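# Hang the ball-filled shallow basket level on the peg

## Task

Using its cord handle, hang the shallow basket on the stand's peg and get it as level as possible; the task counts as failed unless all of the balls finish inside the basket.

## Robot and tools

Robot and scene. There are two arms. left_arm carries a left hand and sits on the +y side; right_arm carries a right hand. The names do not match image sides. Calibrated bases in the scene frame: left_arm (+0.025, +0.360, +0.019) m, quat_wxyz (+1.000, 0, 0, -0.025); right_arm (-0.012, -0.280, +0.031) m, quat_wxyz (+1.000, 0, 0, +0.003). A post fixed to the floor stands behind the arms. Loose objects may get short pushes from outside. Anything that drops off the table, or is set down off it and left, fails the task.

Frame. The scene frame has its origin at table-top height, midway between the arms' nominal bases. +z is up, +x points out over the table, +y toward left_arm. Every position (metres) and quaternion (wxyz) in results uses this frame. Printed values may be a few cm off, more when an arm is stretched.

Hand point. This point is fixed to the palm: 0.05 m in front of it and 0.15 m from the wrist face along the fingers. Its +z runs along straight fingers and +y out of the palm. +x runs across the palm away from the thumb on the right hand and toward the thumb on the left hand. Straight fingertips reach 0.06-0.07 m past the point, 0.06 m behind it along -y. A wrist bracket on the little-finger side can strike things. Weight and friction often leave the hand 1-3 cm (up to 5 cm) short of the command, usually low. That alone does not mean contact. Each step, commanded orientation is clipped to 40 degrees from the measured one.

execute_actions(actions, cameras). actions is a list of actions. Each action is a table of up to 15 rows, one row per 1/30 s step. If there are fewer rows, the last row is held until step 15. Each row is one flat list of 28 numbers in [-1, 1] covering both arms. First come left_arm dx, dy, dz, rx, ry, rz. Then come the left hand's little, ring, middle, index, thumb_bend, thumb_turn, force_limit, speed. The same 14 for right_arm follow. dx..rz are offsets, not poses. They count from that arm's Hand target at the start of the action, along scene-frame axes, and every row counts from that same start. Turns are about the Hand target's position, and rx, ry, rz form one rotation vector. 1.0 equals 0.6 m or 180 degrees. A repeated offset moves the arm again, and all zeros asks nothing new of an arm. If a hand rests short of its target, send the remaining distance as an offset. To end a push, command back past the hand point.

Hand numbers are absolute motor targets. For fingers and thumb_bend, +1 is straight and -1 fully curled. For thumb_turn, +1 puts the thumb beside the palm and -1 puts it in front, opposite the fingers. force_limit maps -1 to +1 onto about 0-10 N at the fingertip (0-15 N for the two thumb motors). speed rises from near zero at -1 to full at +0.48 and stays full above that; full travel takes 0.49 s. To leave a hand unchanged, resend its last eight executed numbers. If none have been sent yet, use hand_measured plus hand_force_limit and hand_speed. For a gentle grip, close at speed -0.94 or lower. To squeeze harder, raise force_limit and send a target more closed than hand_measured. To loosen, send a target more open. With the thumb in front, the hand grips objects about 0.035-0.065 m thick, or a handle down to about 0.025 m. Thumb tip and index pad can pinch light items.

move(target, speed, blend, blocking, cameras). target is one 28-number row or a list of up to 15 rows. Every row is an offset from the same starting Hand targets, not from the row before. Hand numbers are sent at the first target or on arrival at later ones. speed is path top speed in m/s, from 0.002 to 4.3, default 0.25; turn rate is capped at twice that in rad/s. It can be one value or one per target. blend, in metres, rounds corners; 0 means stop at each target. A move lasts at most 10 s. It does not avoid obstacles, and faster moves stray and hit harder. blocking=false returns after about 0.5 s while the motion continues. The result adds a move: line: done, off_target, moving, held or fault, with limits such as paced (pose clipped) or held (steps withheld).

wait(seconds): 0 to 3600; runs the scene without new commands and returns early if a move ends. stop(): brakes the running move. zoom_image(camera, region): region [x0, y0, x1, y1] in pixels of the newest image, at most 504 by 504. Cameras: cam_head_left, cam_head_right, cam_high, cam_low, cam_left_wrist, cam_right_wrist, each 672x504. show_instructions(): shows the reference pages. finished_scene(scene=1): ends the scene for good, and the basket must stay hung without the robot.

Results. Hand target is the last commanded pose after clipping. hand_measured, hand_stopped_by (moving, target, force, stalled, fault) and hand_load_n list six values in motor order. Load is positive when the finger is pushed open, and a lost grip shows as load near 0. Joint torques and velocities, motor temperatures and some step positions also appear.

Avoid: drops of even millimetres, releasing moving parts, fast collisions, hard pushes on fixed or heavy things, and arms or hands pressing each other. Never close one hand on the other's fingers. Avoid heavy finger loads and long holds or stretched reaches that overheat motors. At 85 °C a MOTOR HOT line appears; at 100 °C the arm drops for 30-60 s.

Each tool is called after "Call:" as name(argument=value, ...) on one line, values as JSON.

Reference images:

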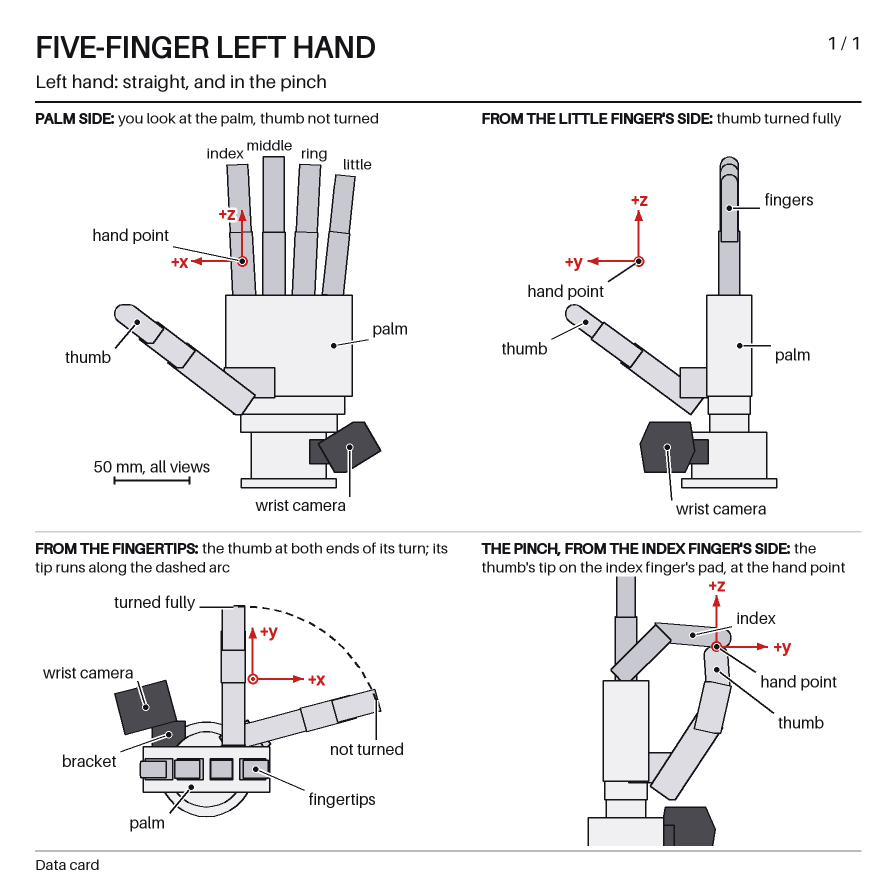

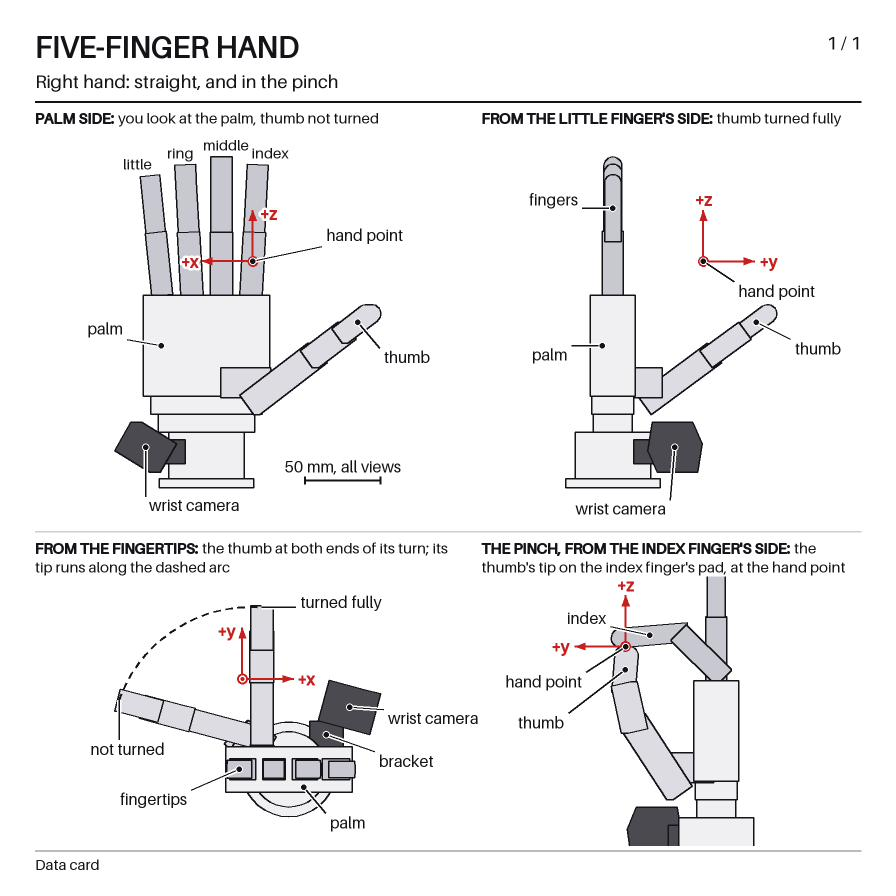

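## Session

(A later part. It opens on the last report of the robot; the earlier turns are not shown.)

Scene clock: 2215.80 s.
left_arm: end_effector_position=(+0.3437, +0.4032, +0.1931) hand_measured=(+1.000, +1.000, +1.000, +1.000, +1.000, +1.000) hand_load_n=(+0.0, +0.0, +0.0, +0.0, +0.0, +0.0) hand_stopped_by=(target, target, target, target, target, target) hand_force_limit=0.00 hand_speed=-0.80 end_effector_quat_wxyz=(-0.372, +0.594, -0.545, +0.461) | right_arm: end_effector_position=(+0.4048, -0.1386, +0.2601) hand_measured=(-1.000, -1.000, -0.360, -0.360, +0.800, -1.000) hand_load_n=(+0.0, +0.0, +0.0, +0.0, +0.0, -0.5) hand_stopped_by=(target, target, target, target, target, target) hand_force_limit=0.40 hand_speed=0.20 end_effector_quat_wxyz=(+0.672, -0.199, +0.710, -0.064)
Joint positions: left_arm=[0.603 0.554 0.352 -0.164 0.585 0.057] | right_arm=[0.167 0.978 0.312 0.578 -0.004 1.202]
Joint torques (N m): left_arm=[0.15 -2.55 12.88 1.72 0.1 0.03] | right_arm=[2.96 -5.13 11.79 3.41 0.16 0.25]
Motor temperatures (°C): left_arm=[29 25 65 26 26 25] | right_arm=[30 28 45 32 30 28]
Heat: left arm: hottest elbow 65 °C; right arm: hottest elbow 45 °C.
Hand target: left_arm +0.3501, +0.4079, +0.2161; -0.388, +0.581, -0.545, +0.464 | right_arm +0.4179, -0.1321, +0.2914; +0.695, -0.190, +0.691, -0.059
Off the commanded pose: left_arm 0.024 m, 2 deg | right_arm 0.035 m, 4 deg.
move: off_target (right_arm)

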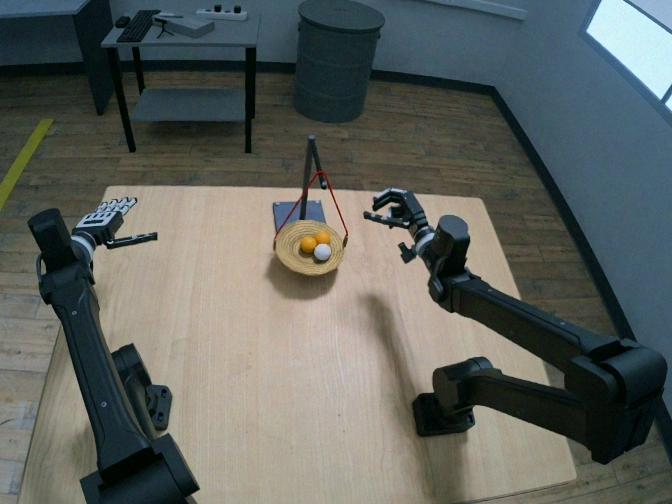

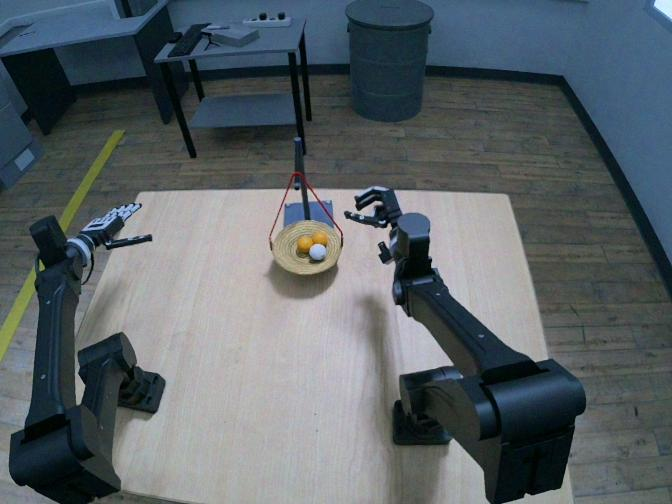

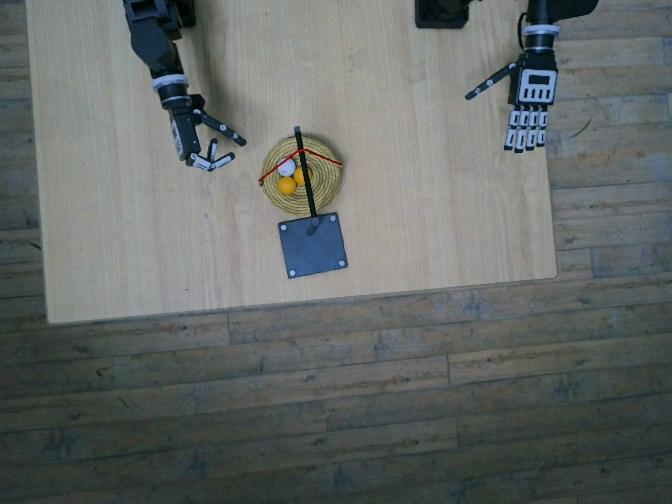

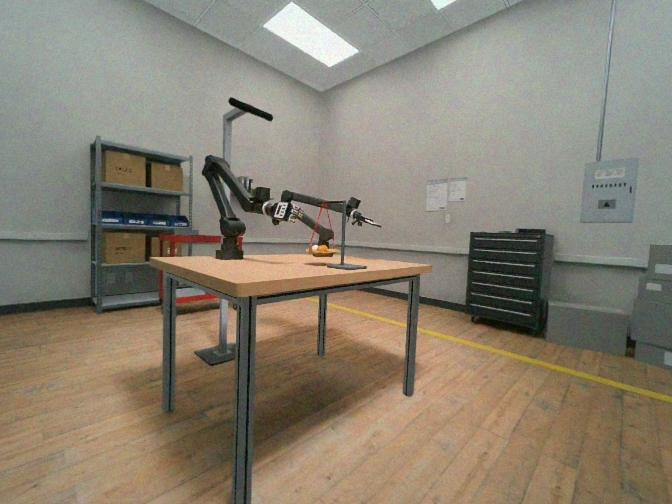

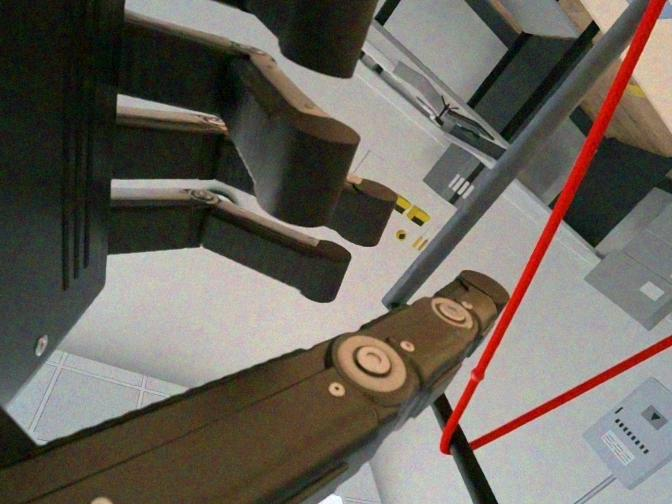

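Call:
move(target=[[0,0,0,0,0,0,1,1,1,1,1,1,0,-0.8,0.05,0.125,0.01,0,0,0,-1,-1,-0.36,-0.36,0.8,-1,0.4,0.2]], speed=0.04, cameras=["cam_head_left","cam_head_right","cam_high","cam_low","cam_right_wrist"])

Call:
zoom_image(camera="cam_high", region=[200, 100, 360, 220])

Call:
zoom_image(camera="cam_low", region=[270, 170, 370, 270])

Call:
zoom_image(camera="cam_head_left", region=[270, 130, 400, 290])

Scene clock: 2249.80 s.
left_arm: end_effector_position=(+0.3437, +0.4032, +0.1931) hand_measured=(+1.000, +1.000, +1.000, +1.000, +1.000, +1.000) hand_load_n=(+0.0, +0.0, +0.0, +0.0, +0.0, +0.0) hand_stopped_by=(target, target, target, target, target, target) hand_force_limit=0.00 hand_speed=-0.80 end_effector_quat_wxyz=(-0.372, +0.594, -0.545, +0.461) | right_arm: end_effector_position=(+0.4354, -0.0667, +0.2683) hand_measured=(-1.000, -1.000, -0.360, -0.360, +0.800, -1.000) hand_load_n=(+0.0, +0.0, +0.0, +0.0, +0.0, +0.0) hand_stopped_by=(target, target, target, target, target, target) hand_force_limit=0.40 hand_speed=0.20 end_effector_quat_wxyz=(+0.674, -0.203, +0.707, -0.069)
Joint positions: left_arm=[0.603 0.554 0.352 -0.164 0.585 0.057] | right_arm=[0.394 1.145 0.434 0.626 0.221 1.208]
Joint torques (N m): left_arm=[0.26 -2.37 12.85 1.73 0.1 0.03] | right_arm=[2.84 -6.89 11.51 3.4 0.19 0.24]
Motor temperatures (°C): left_arm=[29 25 65 26 26 25] | right_arm=[30 28 48 33 30 28]
Heat: left arm: hottest elbow 65 °C; right arm: hottest elbow 48 °C.
Hand target: left_arm +0.3501, +0.4079, +0.2161; -0.388, +0.581, -0.545, +0.464 | right_arm +0.4479, -0.0572, +0.2975; +0.695, -0.190, +0.691, -0.059
Off the commanded pose: left_arm 0.024 m, 2 deg | right_arm 0.033 m, 4 deg.
move: off_target (right_arm)

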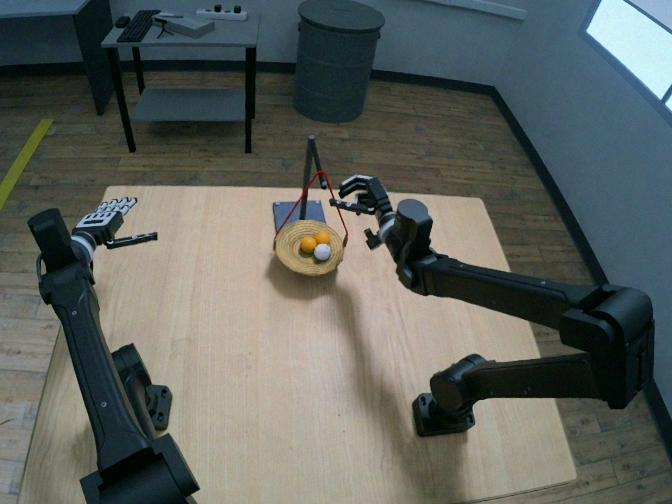

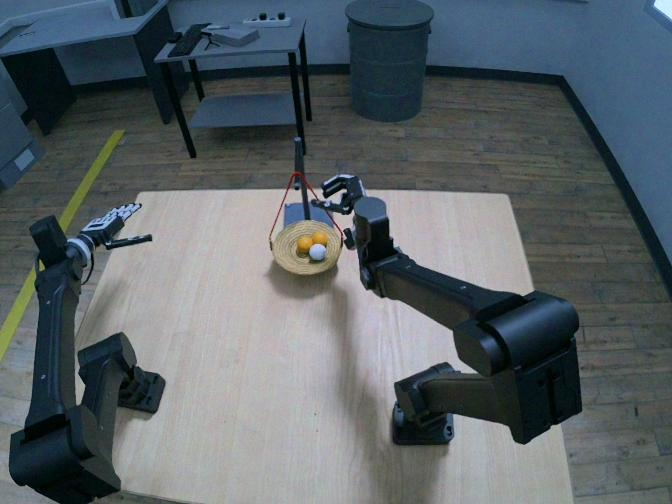

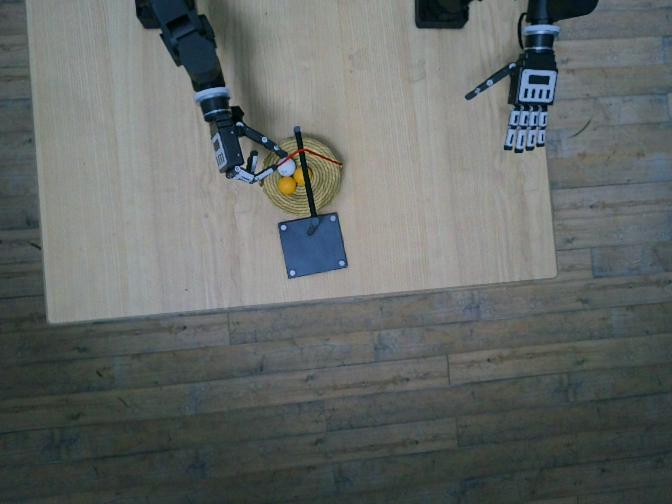

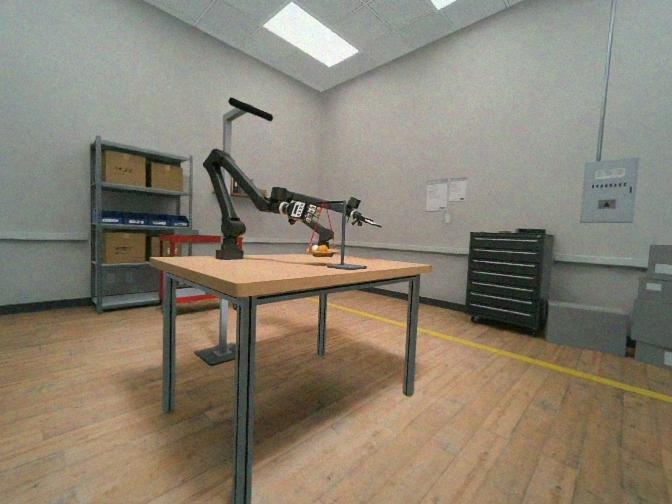

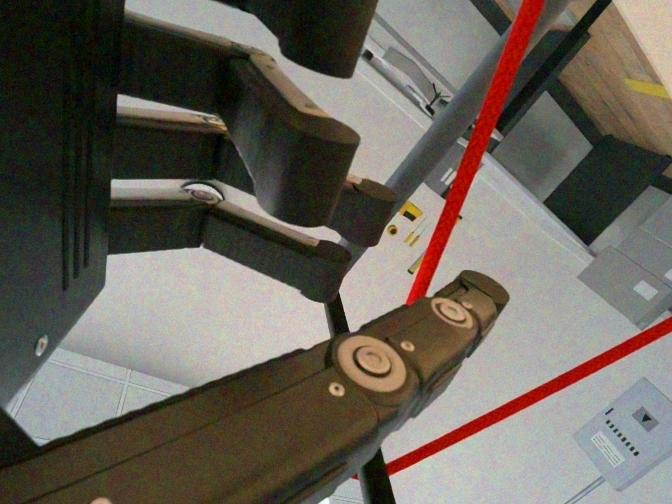

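Scaled by 3.150 from the camera's image (finer frame: 960x720).

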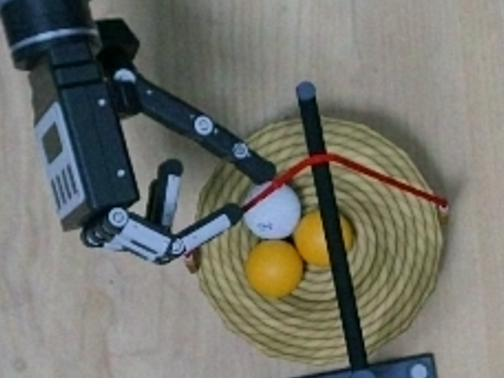

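Scaled by 5.040 from the camera's image (finer frame: 960x720).

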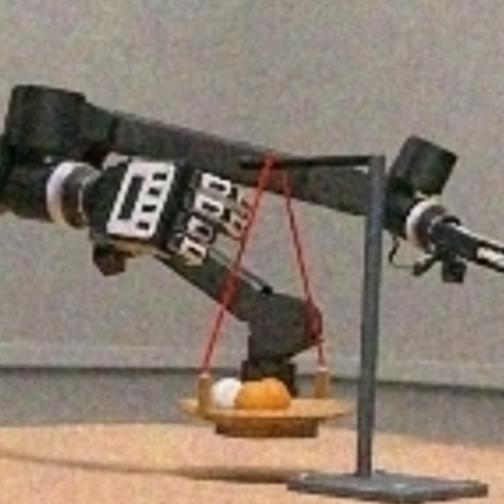

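Scaled by 3.150 from the camera's image (finer frame: 960x720).

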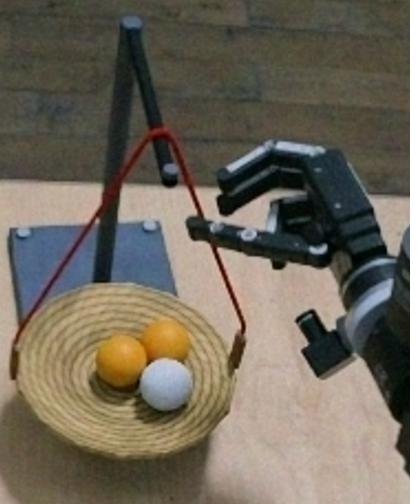

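Call:
move(target=[[0,0,0,0,0,0,1,1,1,1,1,1,0,-0.8,0.0,0.0,0.0,0,0,0,-1,-1,-0.36,-0.36,1,-1,0.4,0.0],[0,0,0,0,0,0,1,1,1,1,1,1,0,-0.8,0.01,0.003,0.0,0,0,0,-1,-1,-0.36,-0.36,1,-1,0.4,0.0]], speed=0.03, cameras=["cam_head_left","cam_high","cam_right_wrist"])

Call:
zoom_image(camera="cam_high", region=[230, 120, 330, 200])

Call:
zoom_image(camera="cam_head_left", region=[290, 150, 390, 250])

Scene clock: 2296.83 s.
left_arm: end_effector_position=(+0.3437, +0.4032, +0.1931) hand_measured=(+1.000, +1.000, +1.000, +1.000, +1.000, +1.000) hand_load_n=(+0.0, +0.0, -0.5, +0.0, +0.0, -0.5) hand_stopped_by=(target, target, target, target, target, target) hand_force_limit=0.00 hand_speed=-0.80 end_effector_quat_wxyz=(-0.372, +0.594, -0.545, +0.461) | right_arm: end_effector_position=(+0.4412, -0.0643, +0.2685) hand_measured=(-1.000, -1.000, -0.360, -0.360, +1.000, -1.000) hand_load_n=(+0.0, +0.0, +0.0, +0.5, +0.0, +0.0) hand_stopped_by=(target, target, target, target, target, target) hand_force_limit=0.40 hand_speed=0.00 end_effector_quat_wxyz=(+0.674, -0.203, +0.707, -0.069)
Joint positions: left_arm=[0.603 0.554 0.352 -0.164 0.585 0.057] | right_arm=[0.394 1.166 0.449 0.632 0.221 1.208]
Joint torques (N m): left_arm=[0.15 -2.55 12.83 1.7 0.1 0.04] | right_arm=[2.61 -7.18 11.44 3.38 0.09 0.24]
Motor temperatures (°C): left_arm=[29 25 66 26 26 25] | right_arm=[30 28 48 33 30 28]
Heat: left arm: hottest elbow 66 °C; right arm: hottest elbow 48 °C.
Hand target: left_arm +0.3501, +0.4079, +0.2161; -0.388, +0.581, -0.545, +0.464 | right_arm +0.4539, -0.0554, +0.2975; +0.695, -0.190, +0.691, -0.059
Off the commanded pose: left_arm 0.024 m, 2 deg | right_arm 0.033 m, 4 deg.
move: off_target (right_arm)

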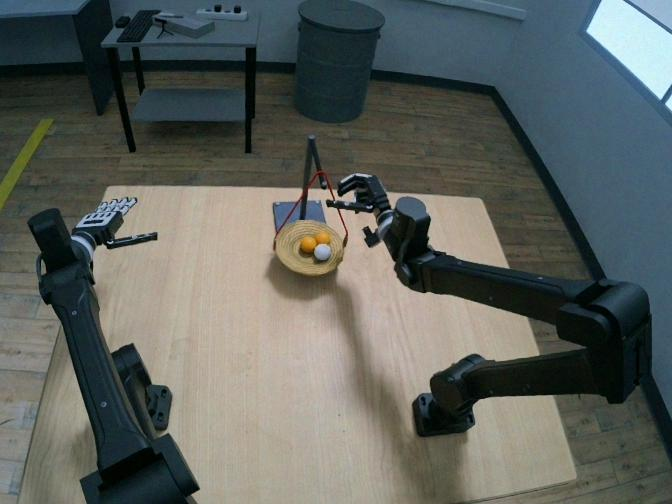

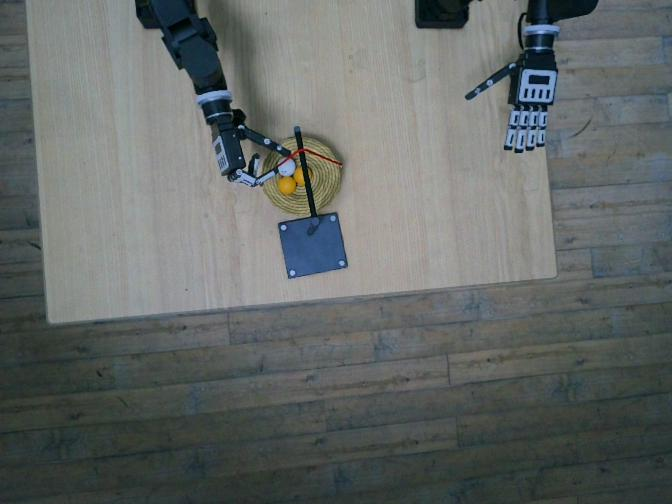

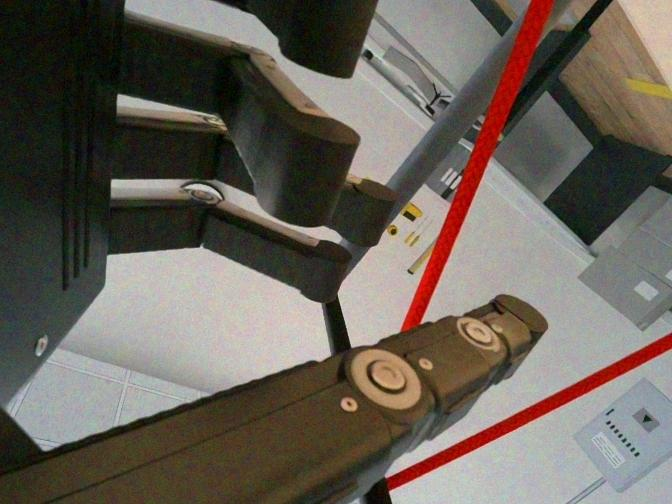

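Scaled by 5.040 from the camera's image (finer frame: 960x720).

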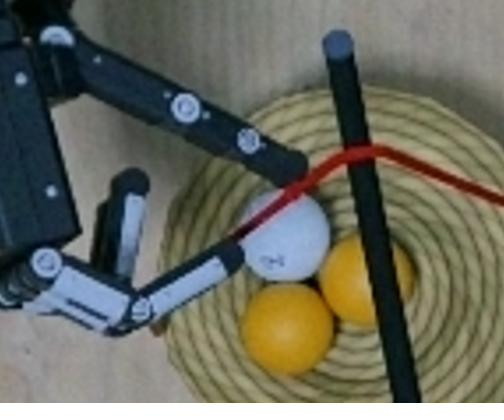

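Scaled by 5.040 from the camera's image (finer frame: 960x720).

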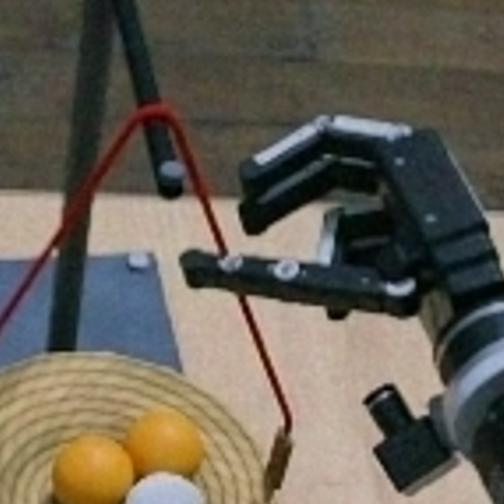

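Call:
move(target=[[0,0,0,0,0,0,1,1,1,1,1,1,0,-0.8,0.0,0.018,0.0,0,0,0,-1,-1,-0.36,-0.36,1,-1,0.4,0.0]], speed=0.03, cameras=["cam_head_left","cam_high","cam_right_wrist"])

Call:
zoom_image(camera="cam_high", region=[230, 120, 330, 200])

Call:
zoom_image(camera="cam_head_left", region=[290, 150, 390, 250])

Scene clock: 2318.90 s.
left_arm: end_effector_position=(+0.3437, +0.4032, +0.1931) hand_measured=(+1.000, +1.000, +1.000, +1.000, +1.000, +1.000) hand_load_n=(+0.0, +0.0, +0.0, +0.0, +0.0, +0.0) hand_stopped_by=(target, target, target, target, target, target) hand_force_limit=0.00 hand_speed=-0.80 end_effector_quat_wxyz=(-0.372, +0.594, -0.545, +0.461) | right_arm: end_effector_position=(+0.4414, -0.0545, +0.2690) hand_measured=(-1.000, -1.000, -0.360, -0.360, +1.000, -1.000) hand_load_n=(+0.0, +0.0, +0.0, +0.0, +0.0, +0.0) hand_stopped_by=(target, target, target, target, target, target) hand_force_limit=0.40 hand_speed=0.00 end_effector_quat_wxyz=(+0.674, -0.203, +0.707, -0.069)
Joint positions: left_arm=[0.603 0.554 0.352 -0.164 0.585 0.057] | right_arm=[0.423 1.179 0.459 0.635 0.25 1.209]
Joint torques (N m): left_arm=[0.32 -2.55 12.82 1.73 0.1 0.04] | right_arm=[2.78 -7.24 11.45 3.36 0.19 0.24]
Motor temperatures (°C): left_arm=[29 25 66 26 26 25] | right_arm=[30 28 48 33 30 28]
Heat: left arm: hottest elbow 66 °C; right arm: hottest elbow 48 °C.
Hand target: left_arm +0.3501, +0.4079, +0.2161; -0.388, +0.581, -0.545, +0.464 | right_arm +0.4539, -0.0446, +0.2974; +0.695, -0.190, +0.691, -0.059
Off the commanded pose: left_arm 0.024 m, 2 deg | right_arm 0.033 m, 4 deg.
move: off_target (right_arm)

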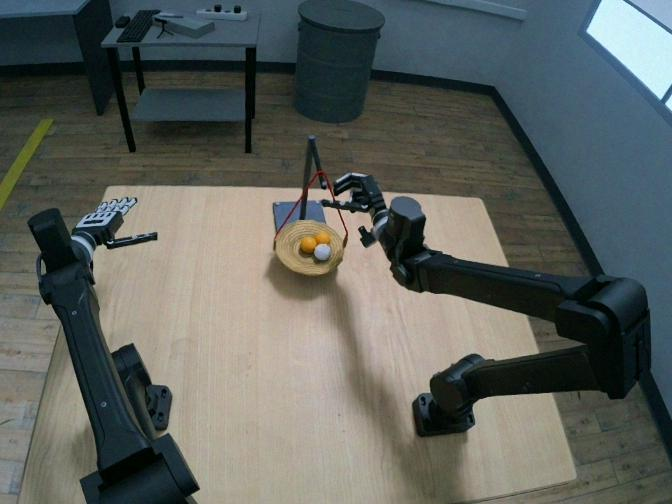

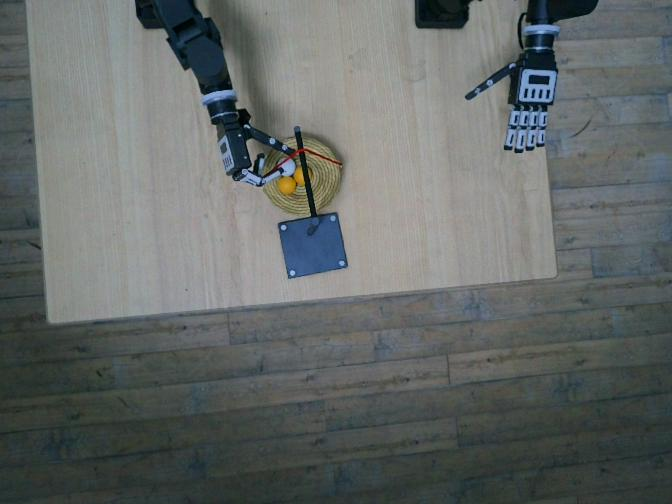

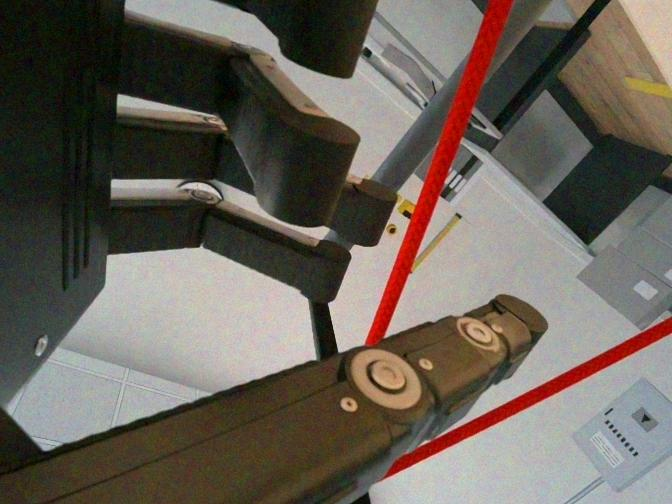

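Scaled by 5.040 from the camera's image (finer frame: 960x720).

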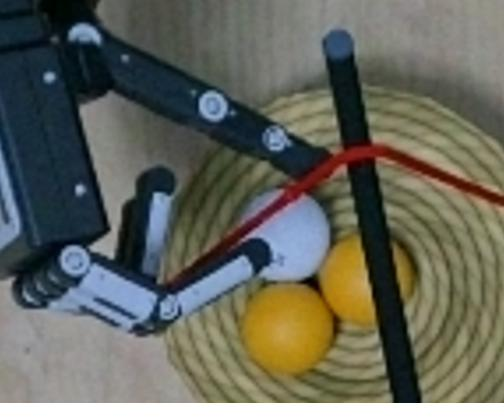

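Scaled by 5.040 from the camera's image (finer frame: 960x720).

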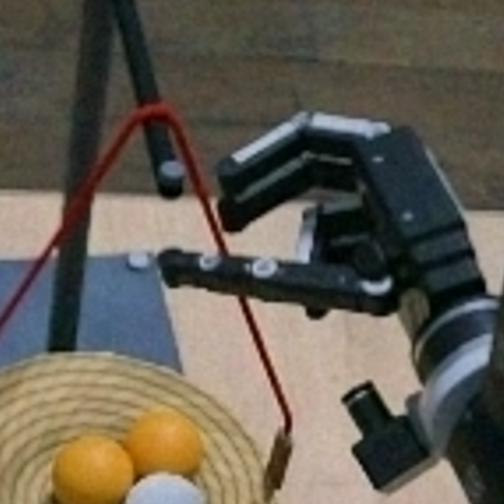

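Call:
move(target=[[0,0,0,0,0,0,1,1,1,1,1,1,0,-0.8,-0.002,0.008,0.0,0,0,0,-1,-1,-0.36,-0.36,1,-1,0.4,0.0]], speed=0.03, cameras=["cam_head_left","cam_high","cam_right_wrist"])

Call:
zoom_image(camera="cam_head_left", region=[290, 150, 390, 250])

Call:
zoom_image(camera="cam_right_wrist", region=[300, 150, 560, 400])

Scene clock: 2334.53 s.
left_arm: end_effector_position=(+0.3437, +0.4032, +0.1931) hand_measured=(+1.000, +1.000, +1.000, +1.000, +1.000, +1.000) hand_load_n=(+0.0, +0.0, +0.0, +0.0, +0.0, -0.5) hand_stopped_by=(target, target, target, target, target, target) hand_force_limit=0.00 hand_speed=-0.80 end_effector_quat_wxyz=(-0.372, +0.594, -0.545, +0.461) | right_arm: end_effector_position=(+0.4398, -0.0504, +0.2677) hand_measured=(-1.000, -1.000, -0.360, -0.360, +1.000, -1.000) hand_load_n=(+0.0, +0.0, +0.0, +0.0, +0.0, -0.5) hand_stopped_by=(target, target, target, target, target, target) hand_force_limit=0.40 hand_speed=0.00 end_effector_quat_wxyz=(+0.673, -0.204, +0.707, -0.070)
Joint positions: left_arm=[0.603 0.554 0.352 -0.164 0.585 0.057] | right_arm=[0.438 1.181 0.459 0.635 0.266 1.21]
Joint torques (N m): left_arm=[0.21 -2.61 12.81 1.72 0.1 0.04] | right_arm=[2.84 -7.24 11.59 3.37 0.2 0.24]
Motor temperatures (°C): left_arm=[29 25 66 26 26 25] | right_arm=[30 28 50 33 30 28]
Heat: left arm: hottest elbow 66 °C; right arm: hottest elbow 50 °C.
Hand target: left_arm +0.3501, +0.4079, +0.2161; -0.388, +0.581, -0.545, +0.464 | right_arm +0.4527, -0.0398, +0.2973; +0.695, -0.190, +0.691, -0.059
Off the commanded pose: left_arm 0.024 m, 2 deg | right_arm 0.034 m, 4 deg.
move: off_target (right_arm)

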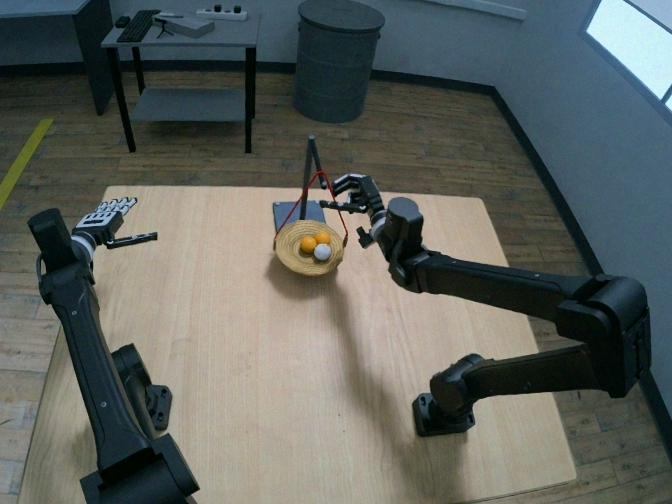

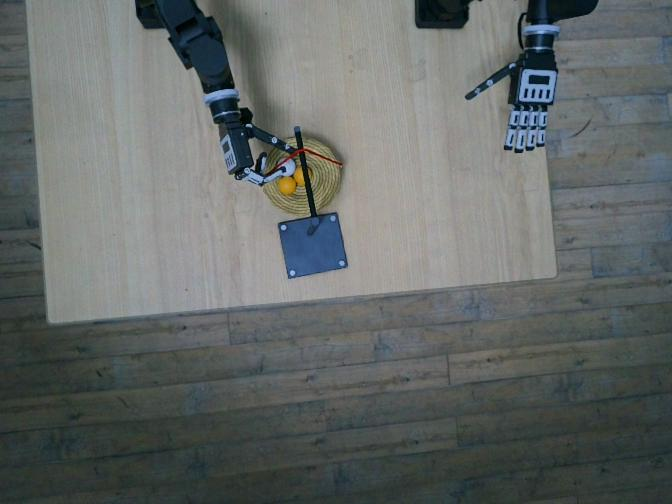

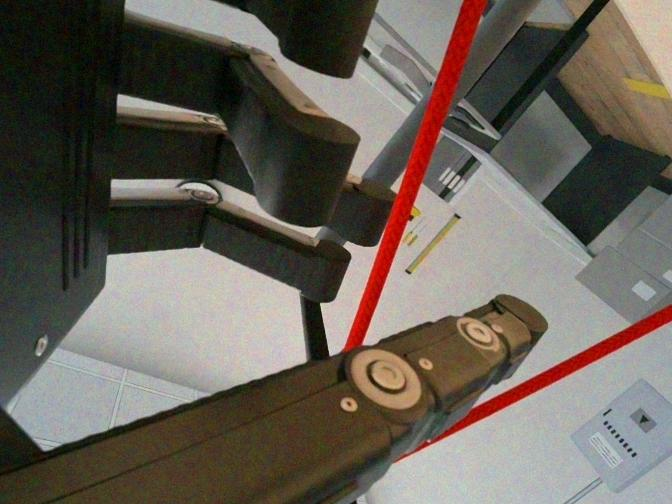

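Scaled by 5.040 from the camera's image (finer frame: 960x720).

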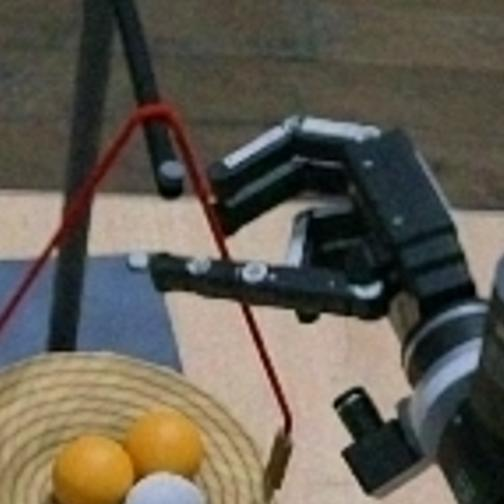

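Scaled by 1.938 from the camera's image (finer frame: 960x720).

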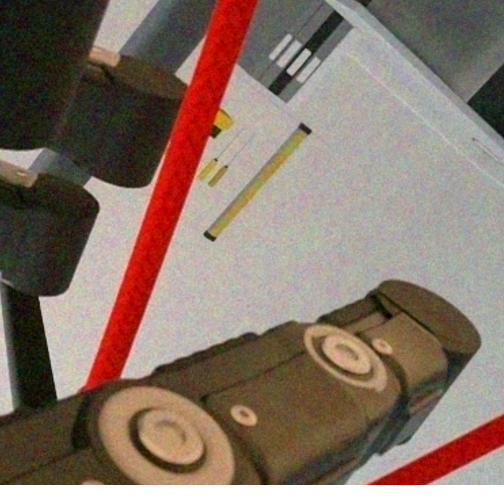

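Call:
move(target=[[0,0,0,0,0,0,1,1,1,1,1,1,0,-0.8,0,0,0,0,0,0,-1,-1,-0.36,-0.36,0.6,-1,0.2,-0.85]], speed=0.03, cameras=["cam_head_left","cam_high","cam_right_wrist"])

Call:
zoom_image(camera="cam_head_left", region=[290, 150, 390, 250])

Scene clock: 2347.30 s.
left_arm: end_effector_position=(+0.3437, +0.4032, +0.1931) hand_measured=(+1.000, +1.000, +1.000, +1.000, +1.000, +1.000) hand_load_n=(+0.0, +0.0, -0.5, +0.0, +0.0, +0.0) hand_stopped_by=(target, target, target, target, target, target) hand_force_limit=0.00 hand_speed=-0.80 end_effector_quat_wxyz=(-0.372, +0.594, -0.545, +0.461) | right_arm: end_effector_position=(+0.4398, -0.0505, +0.2677) hand_measured=(-1.000, -1.000, -0.360, -0.360, +0.600, -1.000) hand_load_n=(+0.0, +0.0, +0.0, +0.0, +0.0, +0.0) hand_stopped_by=(target, target, target, target, target, target) hand_force_limit=0.20 hand_speed=-0.85 end_effector_quat_wxyz=(+0.673, -0.204, +0.707, -0.070)
Joint positions: left_arm=[0.603 0.554 0.352 -0.164 0.585 0.057] | right_arm=[0.438 1.181 0.459 0.635 0.266 1.21]
Joint torques (N m): left_arm=[0.26 -2.55 12.89 1.69 0.11 0.03] | right_arm=[2.78 -7.3 11.59 3.38 0.19 0.24]
Motor temperatures (°C): left_arm=[29 25 66 26 26 25] | right_arm=[30 28 51 33 30 28]
Heat: left arm: hottest elbow 66 °C; right arm: hottest elbow 51 °C.
Hand target: left_arm +0.3501, +0.4079, +0.2161; -0.388, +0.581, -0.545, +0.464 | right_arm +0.4527, -0.0398, +0.2973; +0.695, -0.190, +0.691, -0.059
Off the commanded pose: left_arm 0.024 m, 2 deg | right_arm 0.034 m, 4 deg.
move: done

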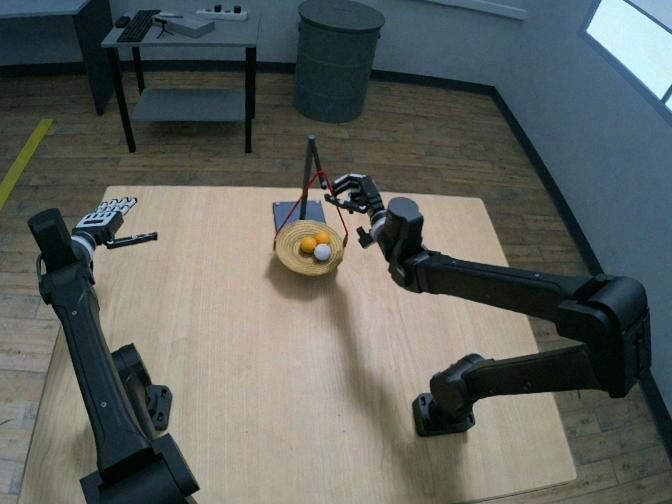

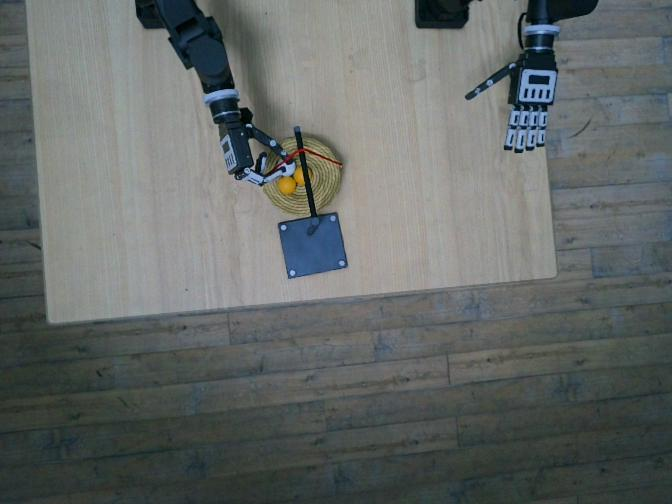

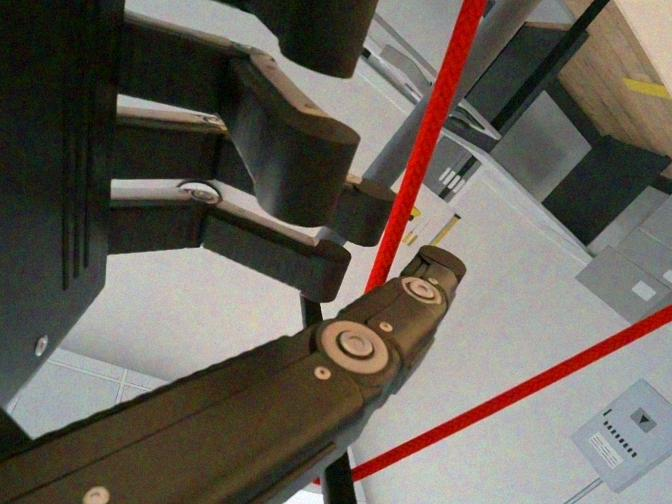

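Scaled by 5.040 from the camera's image (finer frame: 960x720).

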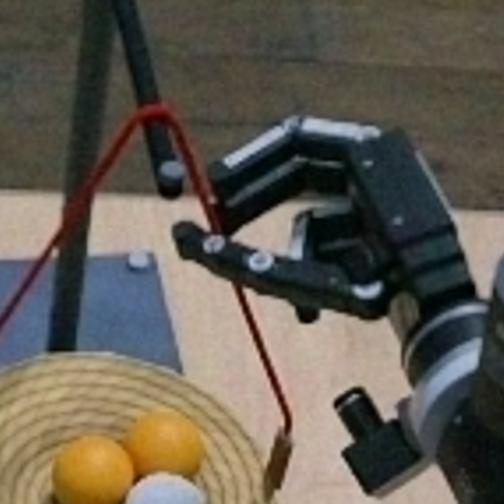

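Now close to pinch.

Call:
move(target=[[0,0,0,0,0,0,1,1,1,1,1,1,0,-0.8,0,0,0,0,0,0,-1,-1,-0.36,-0.36,0.2,-1,0.3,-0.85]], speed=0.03, cameras=["cam_head_left","cam_high","cam_right_wrist"])

Call:
zoom_image(camera="cam_head_left", region=[250, 120, 390, 290])

Call:
zoom_image(camera="cam_high", region=[230, 110, 360, 220])

Scene clock: 2358.60 s.
left_arm: end_effector_position=(+0.3437, +0.4032, +0.1931) hand_measured=(+1.000, +1.000, +1.000, +1.000, +1.000, +1.000) hand_load_n=(+0.0, +0.0, -0.5, +0.0, +0.0, +0.0) hand_stopped_by=(target, target, target, target, target, target) hand_force_limit=0.00 hand_speed=-0.80 end_effector_quat_wxyz=(-0.372, +0.594, -0.545, +0.461) | right_arm: end_effector_position=(+0.4398, -0.0505, +0.2677) hand_measured=(-1.000, -1.000, -0.360, -0.360, +0.350, -1.000) hand_load_n=(+0.0, +0.0, +0.0, +0.0, +10.0, +0.0) hand_stopped_by=(target, target, target, target, force, target) hand_force_limit=0.30 hand_speed=-0.85 end_effector_quat_wxyz=(+0.673, -0.204, +0.707, -0.070)
Joint positions: left_arm=[0.603 0.554 0.352 -0.164 0.585 0.057] | right_arm=[0.438 1.181 0.459 0.635 0.266 1.21]
Joint torques (N m): left_arm=[0.15 -2.67 12.86 1.7 0.11 0.03] | right_arm=[2.84 -7.3 11.59 3.4 0.19 0.24]
Motor temperatures (°C): left_arm=[29 25 66 26 26 25] | right_arm=[30 28 51 33 30 28]
Heat: left arm: hottest elbow 66 °C; right arm: hottest elbow 51 °C.
Hand target: left_arm +0.3501, +0.4079, +0.2161; -0.388, +0.581, -0.545, +0.464 | right_arm +0.4527, -0.0398, +0.2974; +0.695, -0.190, +0.691, -0.059
Off the commanded pose: left_arm 0.024 m, 2 deg | right_arm 0.034 m, 4 deg.
move: done

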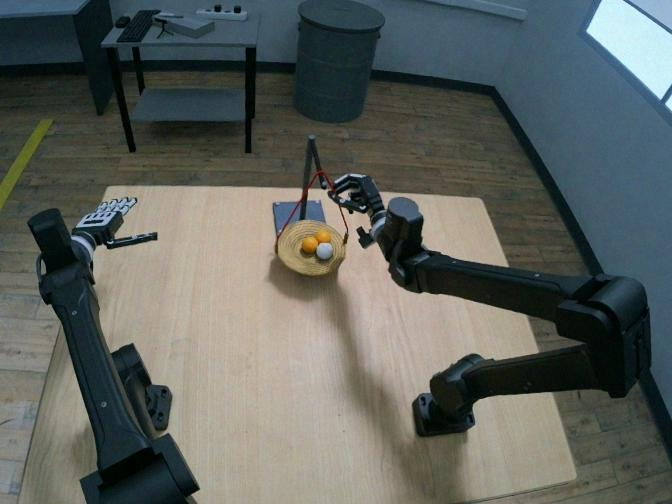

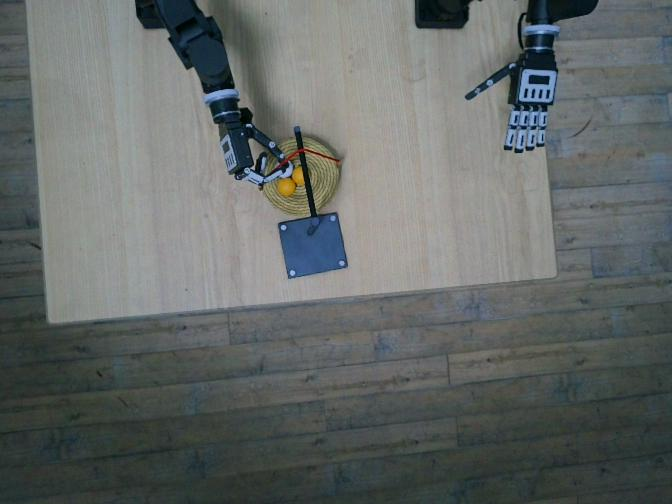

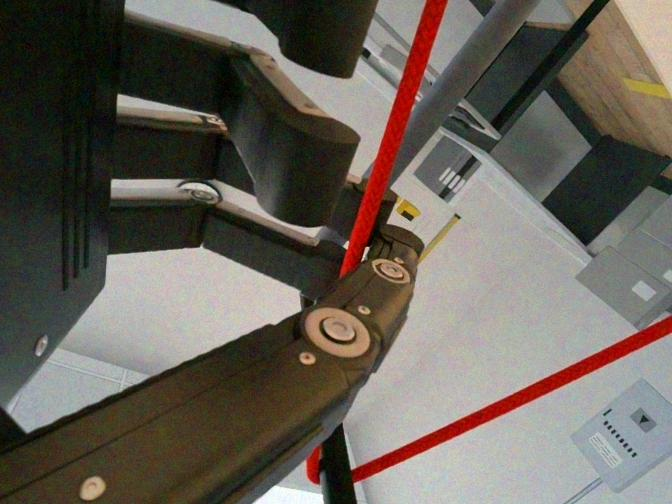

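Scaled by 2.965 from the camera's image (finer frame: 960x720).

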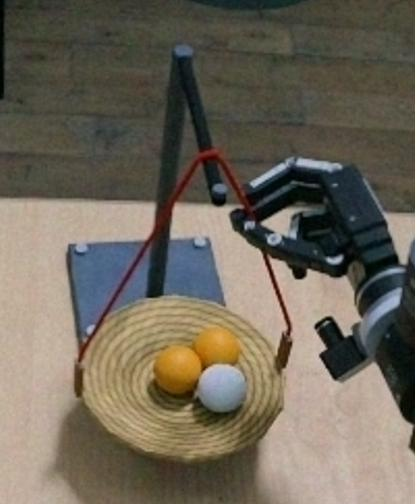

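Scaled by 3.877 from the camera's image (finer frame: 960x720).

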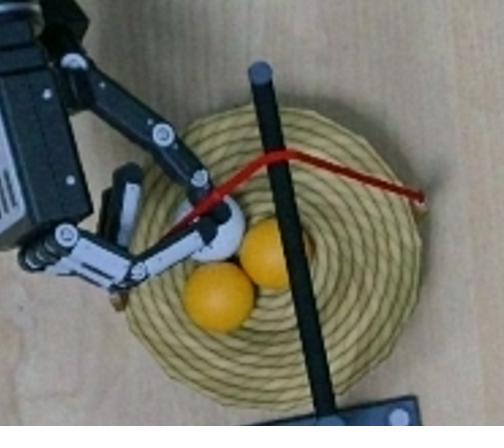

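Call:
execute_actions(actions=[], cameras=["cam_head_left","cam_high","cam_right_wrist"])

Scene clock: 2386.03 s.
left_arm: end_effector_position=(+0.3437, +0.4032, +0.1931) hand_measured=(+1.000, +1.000, +1.000, +1.000, +1.000, +1.000) hand_load_n=(+0.0, +0.0, +0.0, +0.0, +0.0, -0.5) hand_stopped_by=(target, target, target, target, target, target) hand_force_limit=0.00 hand_speed=-0.80 end_effector_quat_wxyz=(-0.372, +0.594, -0.545, +0.461) | right_arm: end_effector_position=(+0.4398, -0.0505, +0.2677) hand_measured=(-1.000, -1.000, -0.360, -0.360, +0.350, -1.000) hand_load_n=(+0.0, +0.0, +0.0, +0.0, +10.0, +0.0) hand_stopped_by=(target, target, target, target, force, target) hand_force_limit=0.30 hand_speed=-0.85 end_effector_quat_wxyz=(+0.673, -0.204, +0.707, -0.070)
Joint positions: left_arm=[0.603 0.554 0.352 -0.164 0.585 0.057] | right_arm=[0.438 1.181 0.459 0.635 0.266 1.21]
Joint velocities: within noise
Joint torques (N m): left_arm=[0.21 -2.55 12.88 1.74 0.11 0.04] | right_arm=[2.84 -7.24 11.59 3.38 0.19 0.24]
Motor temperatures (°C): left_arm=[29 25 66 26 26 25] | right_arm=[30 28 51 33 30 28]
Heat: left arm: hottest elbow 66 °C; right arm: hottest elbow 51 °C.
Hand target: left_arm +0.3501, +0.4079, +0.2161; -0.388, +0.581, -0.545, +0.464 | right_arm +0.4527, -0.0398, +0.2974; +0.695, -0.190, +0.691, -0.059
Off the commanded pose: left_arm 0.024 m, 2 deg | right_arm 0.034 m, 4 deg.
Images, in order (width x height): cam_head_left 672x504, cam_high 672x504, cam_right_wrist 672x504.

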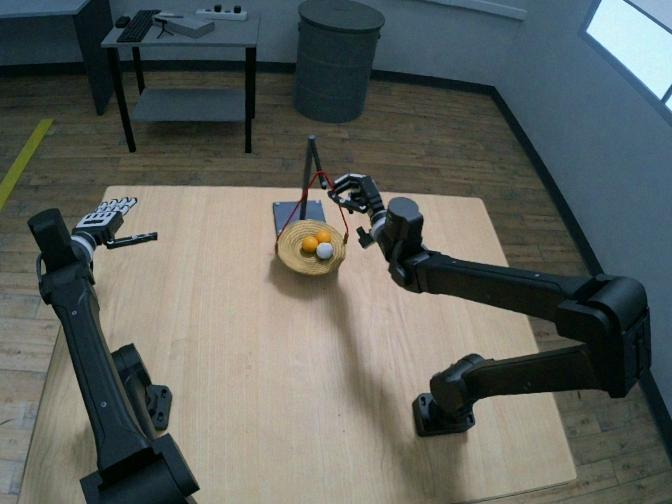

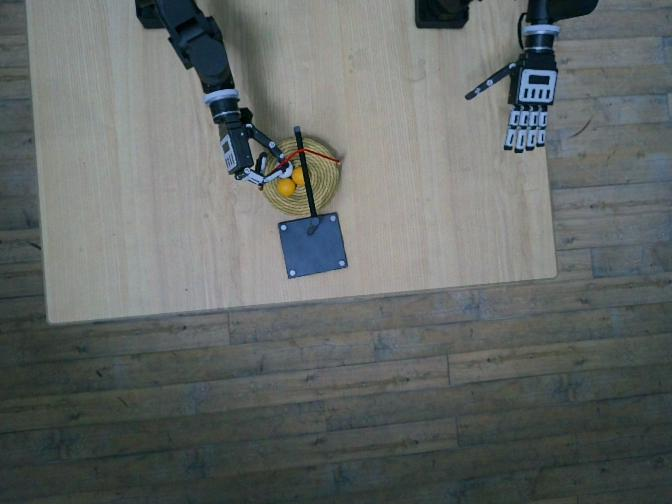

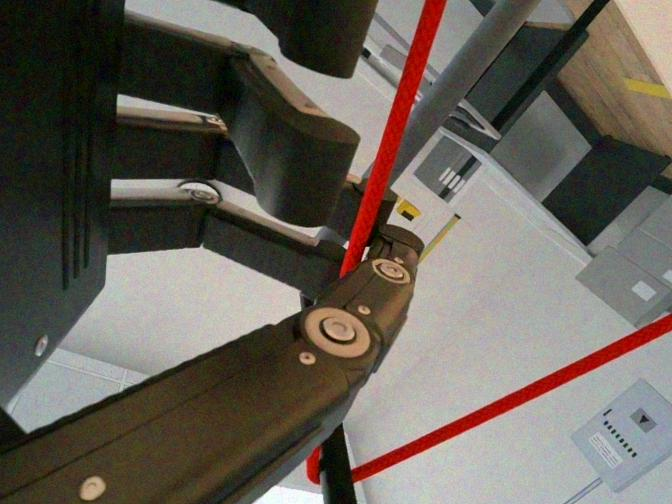

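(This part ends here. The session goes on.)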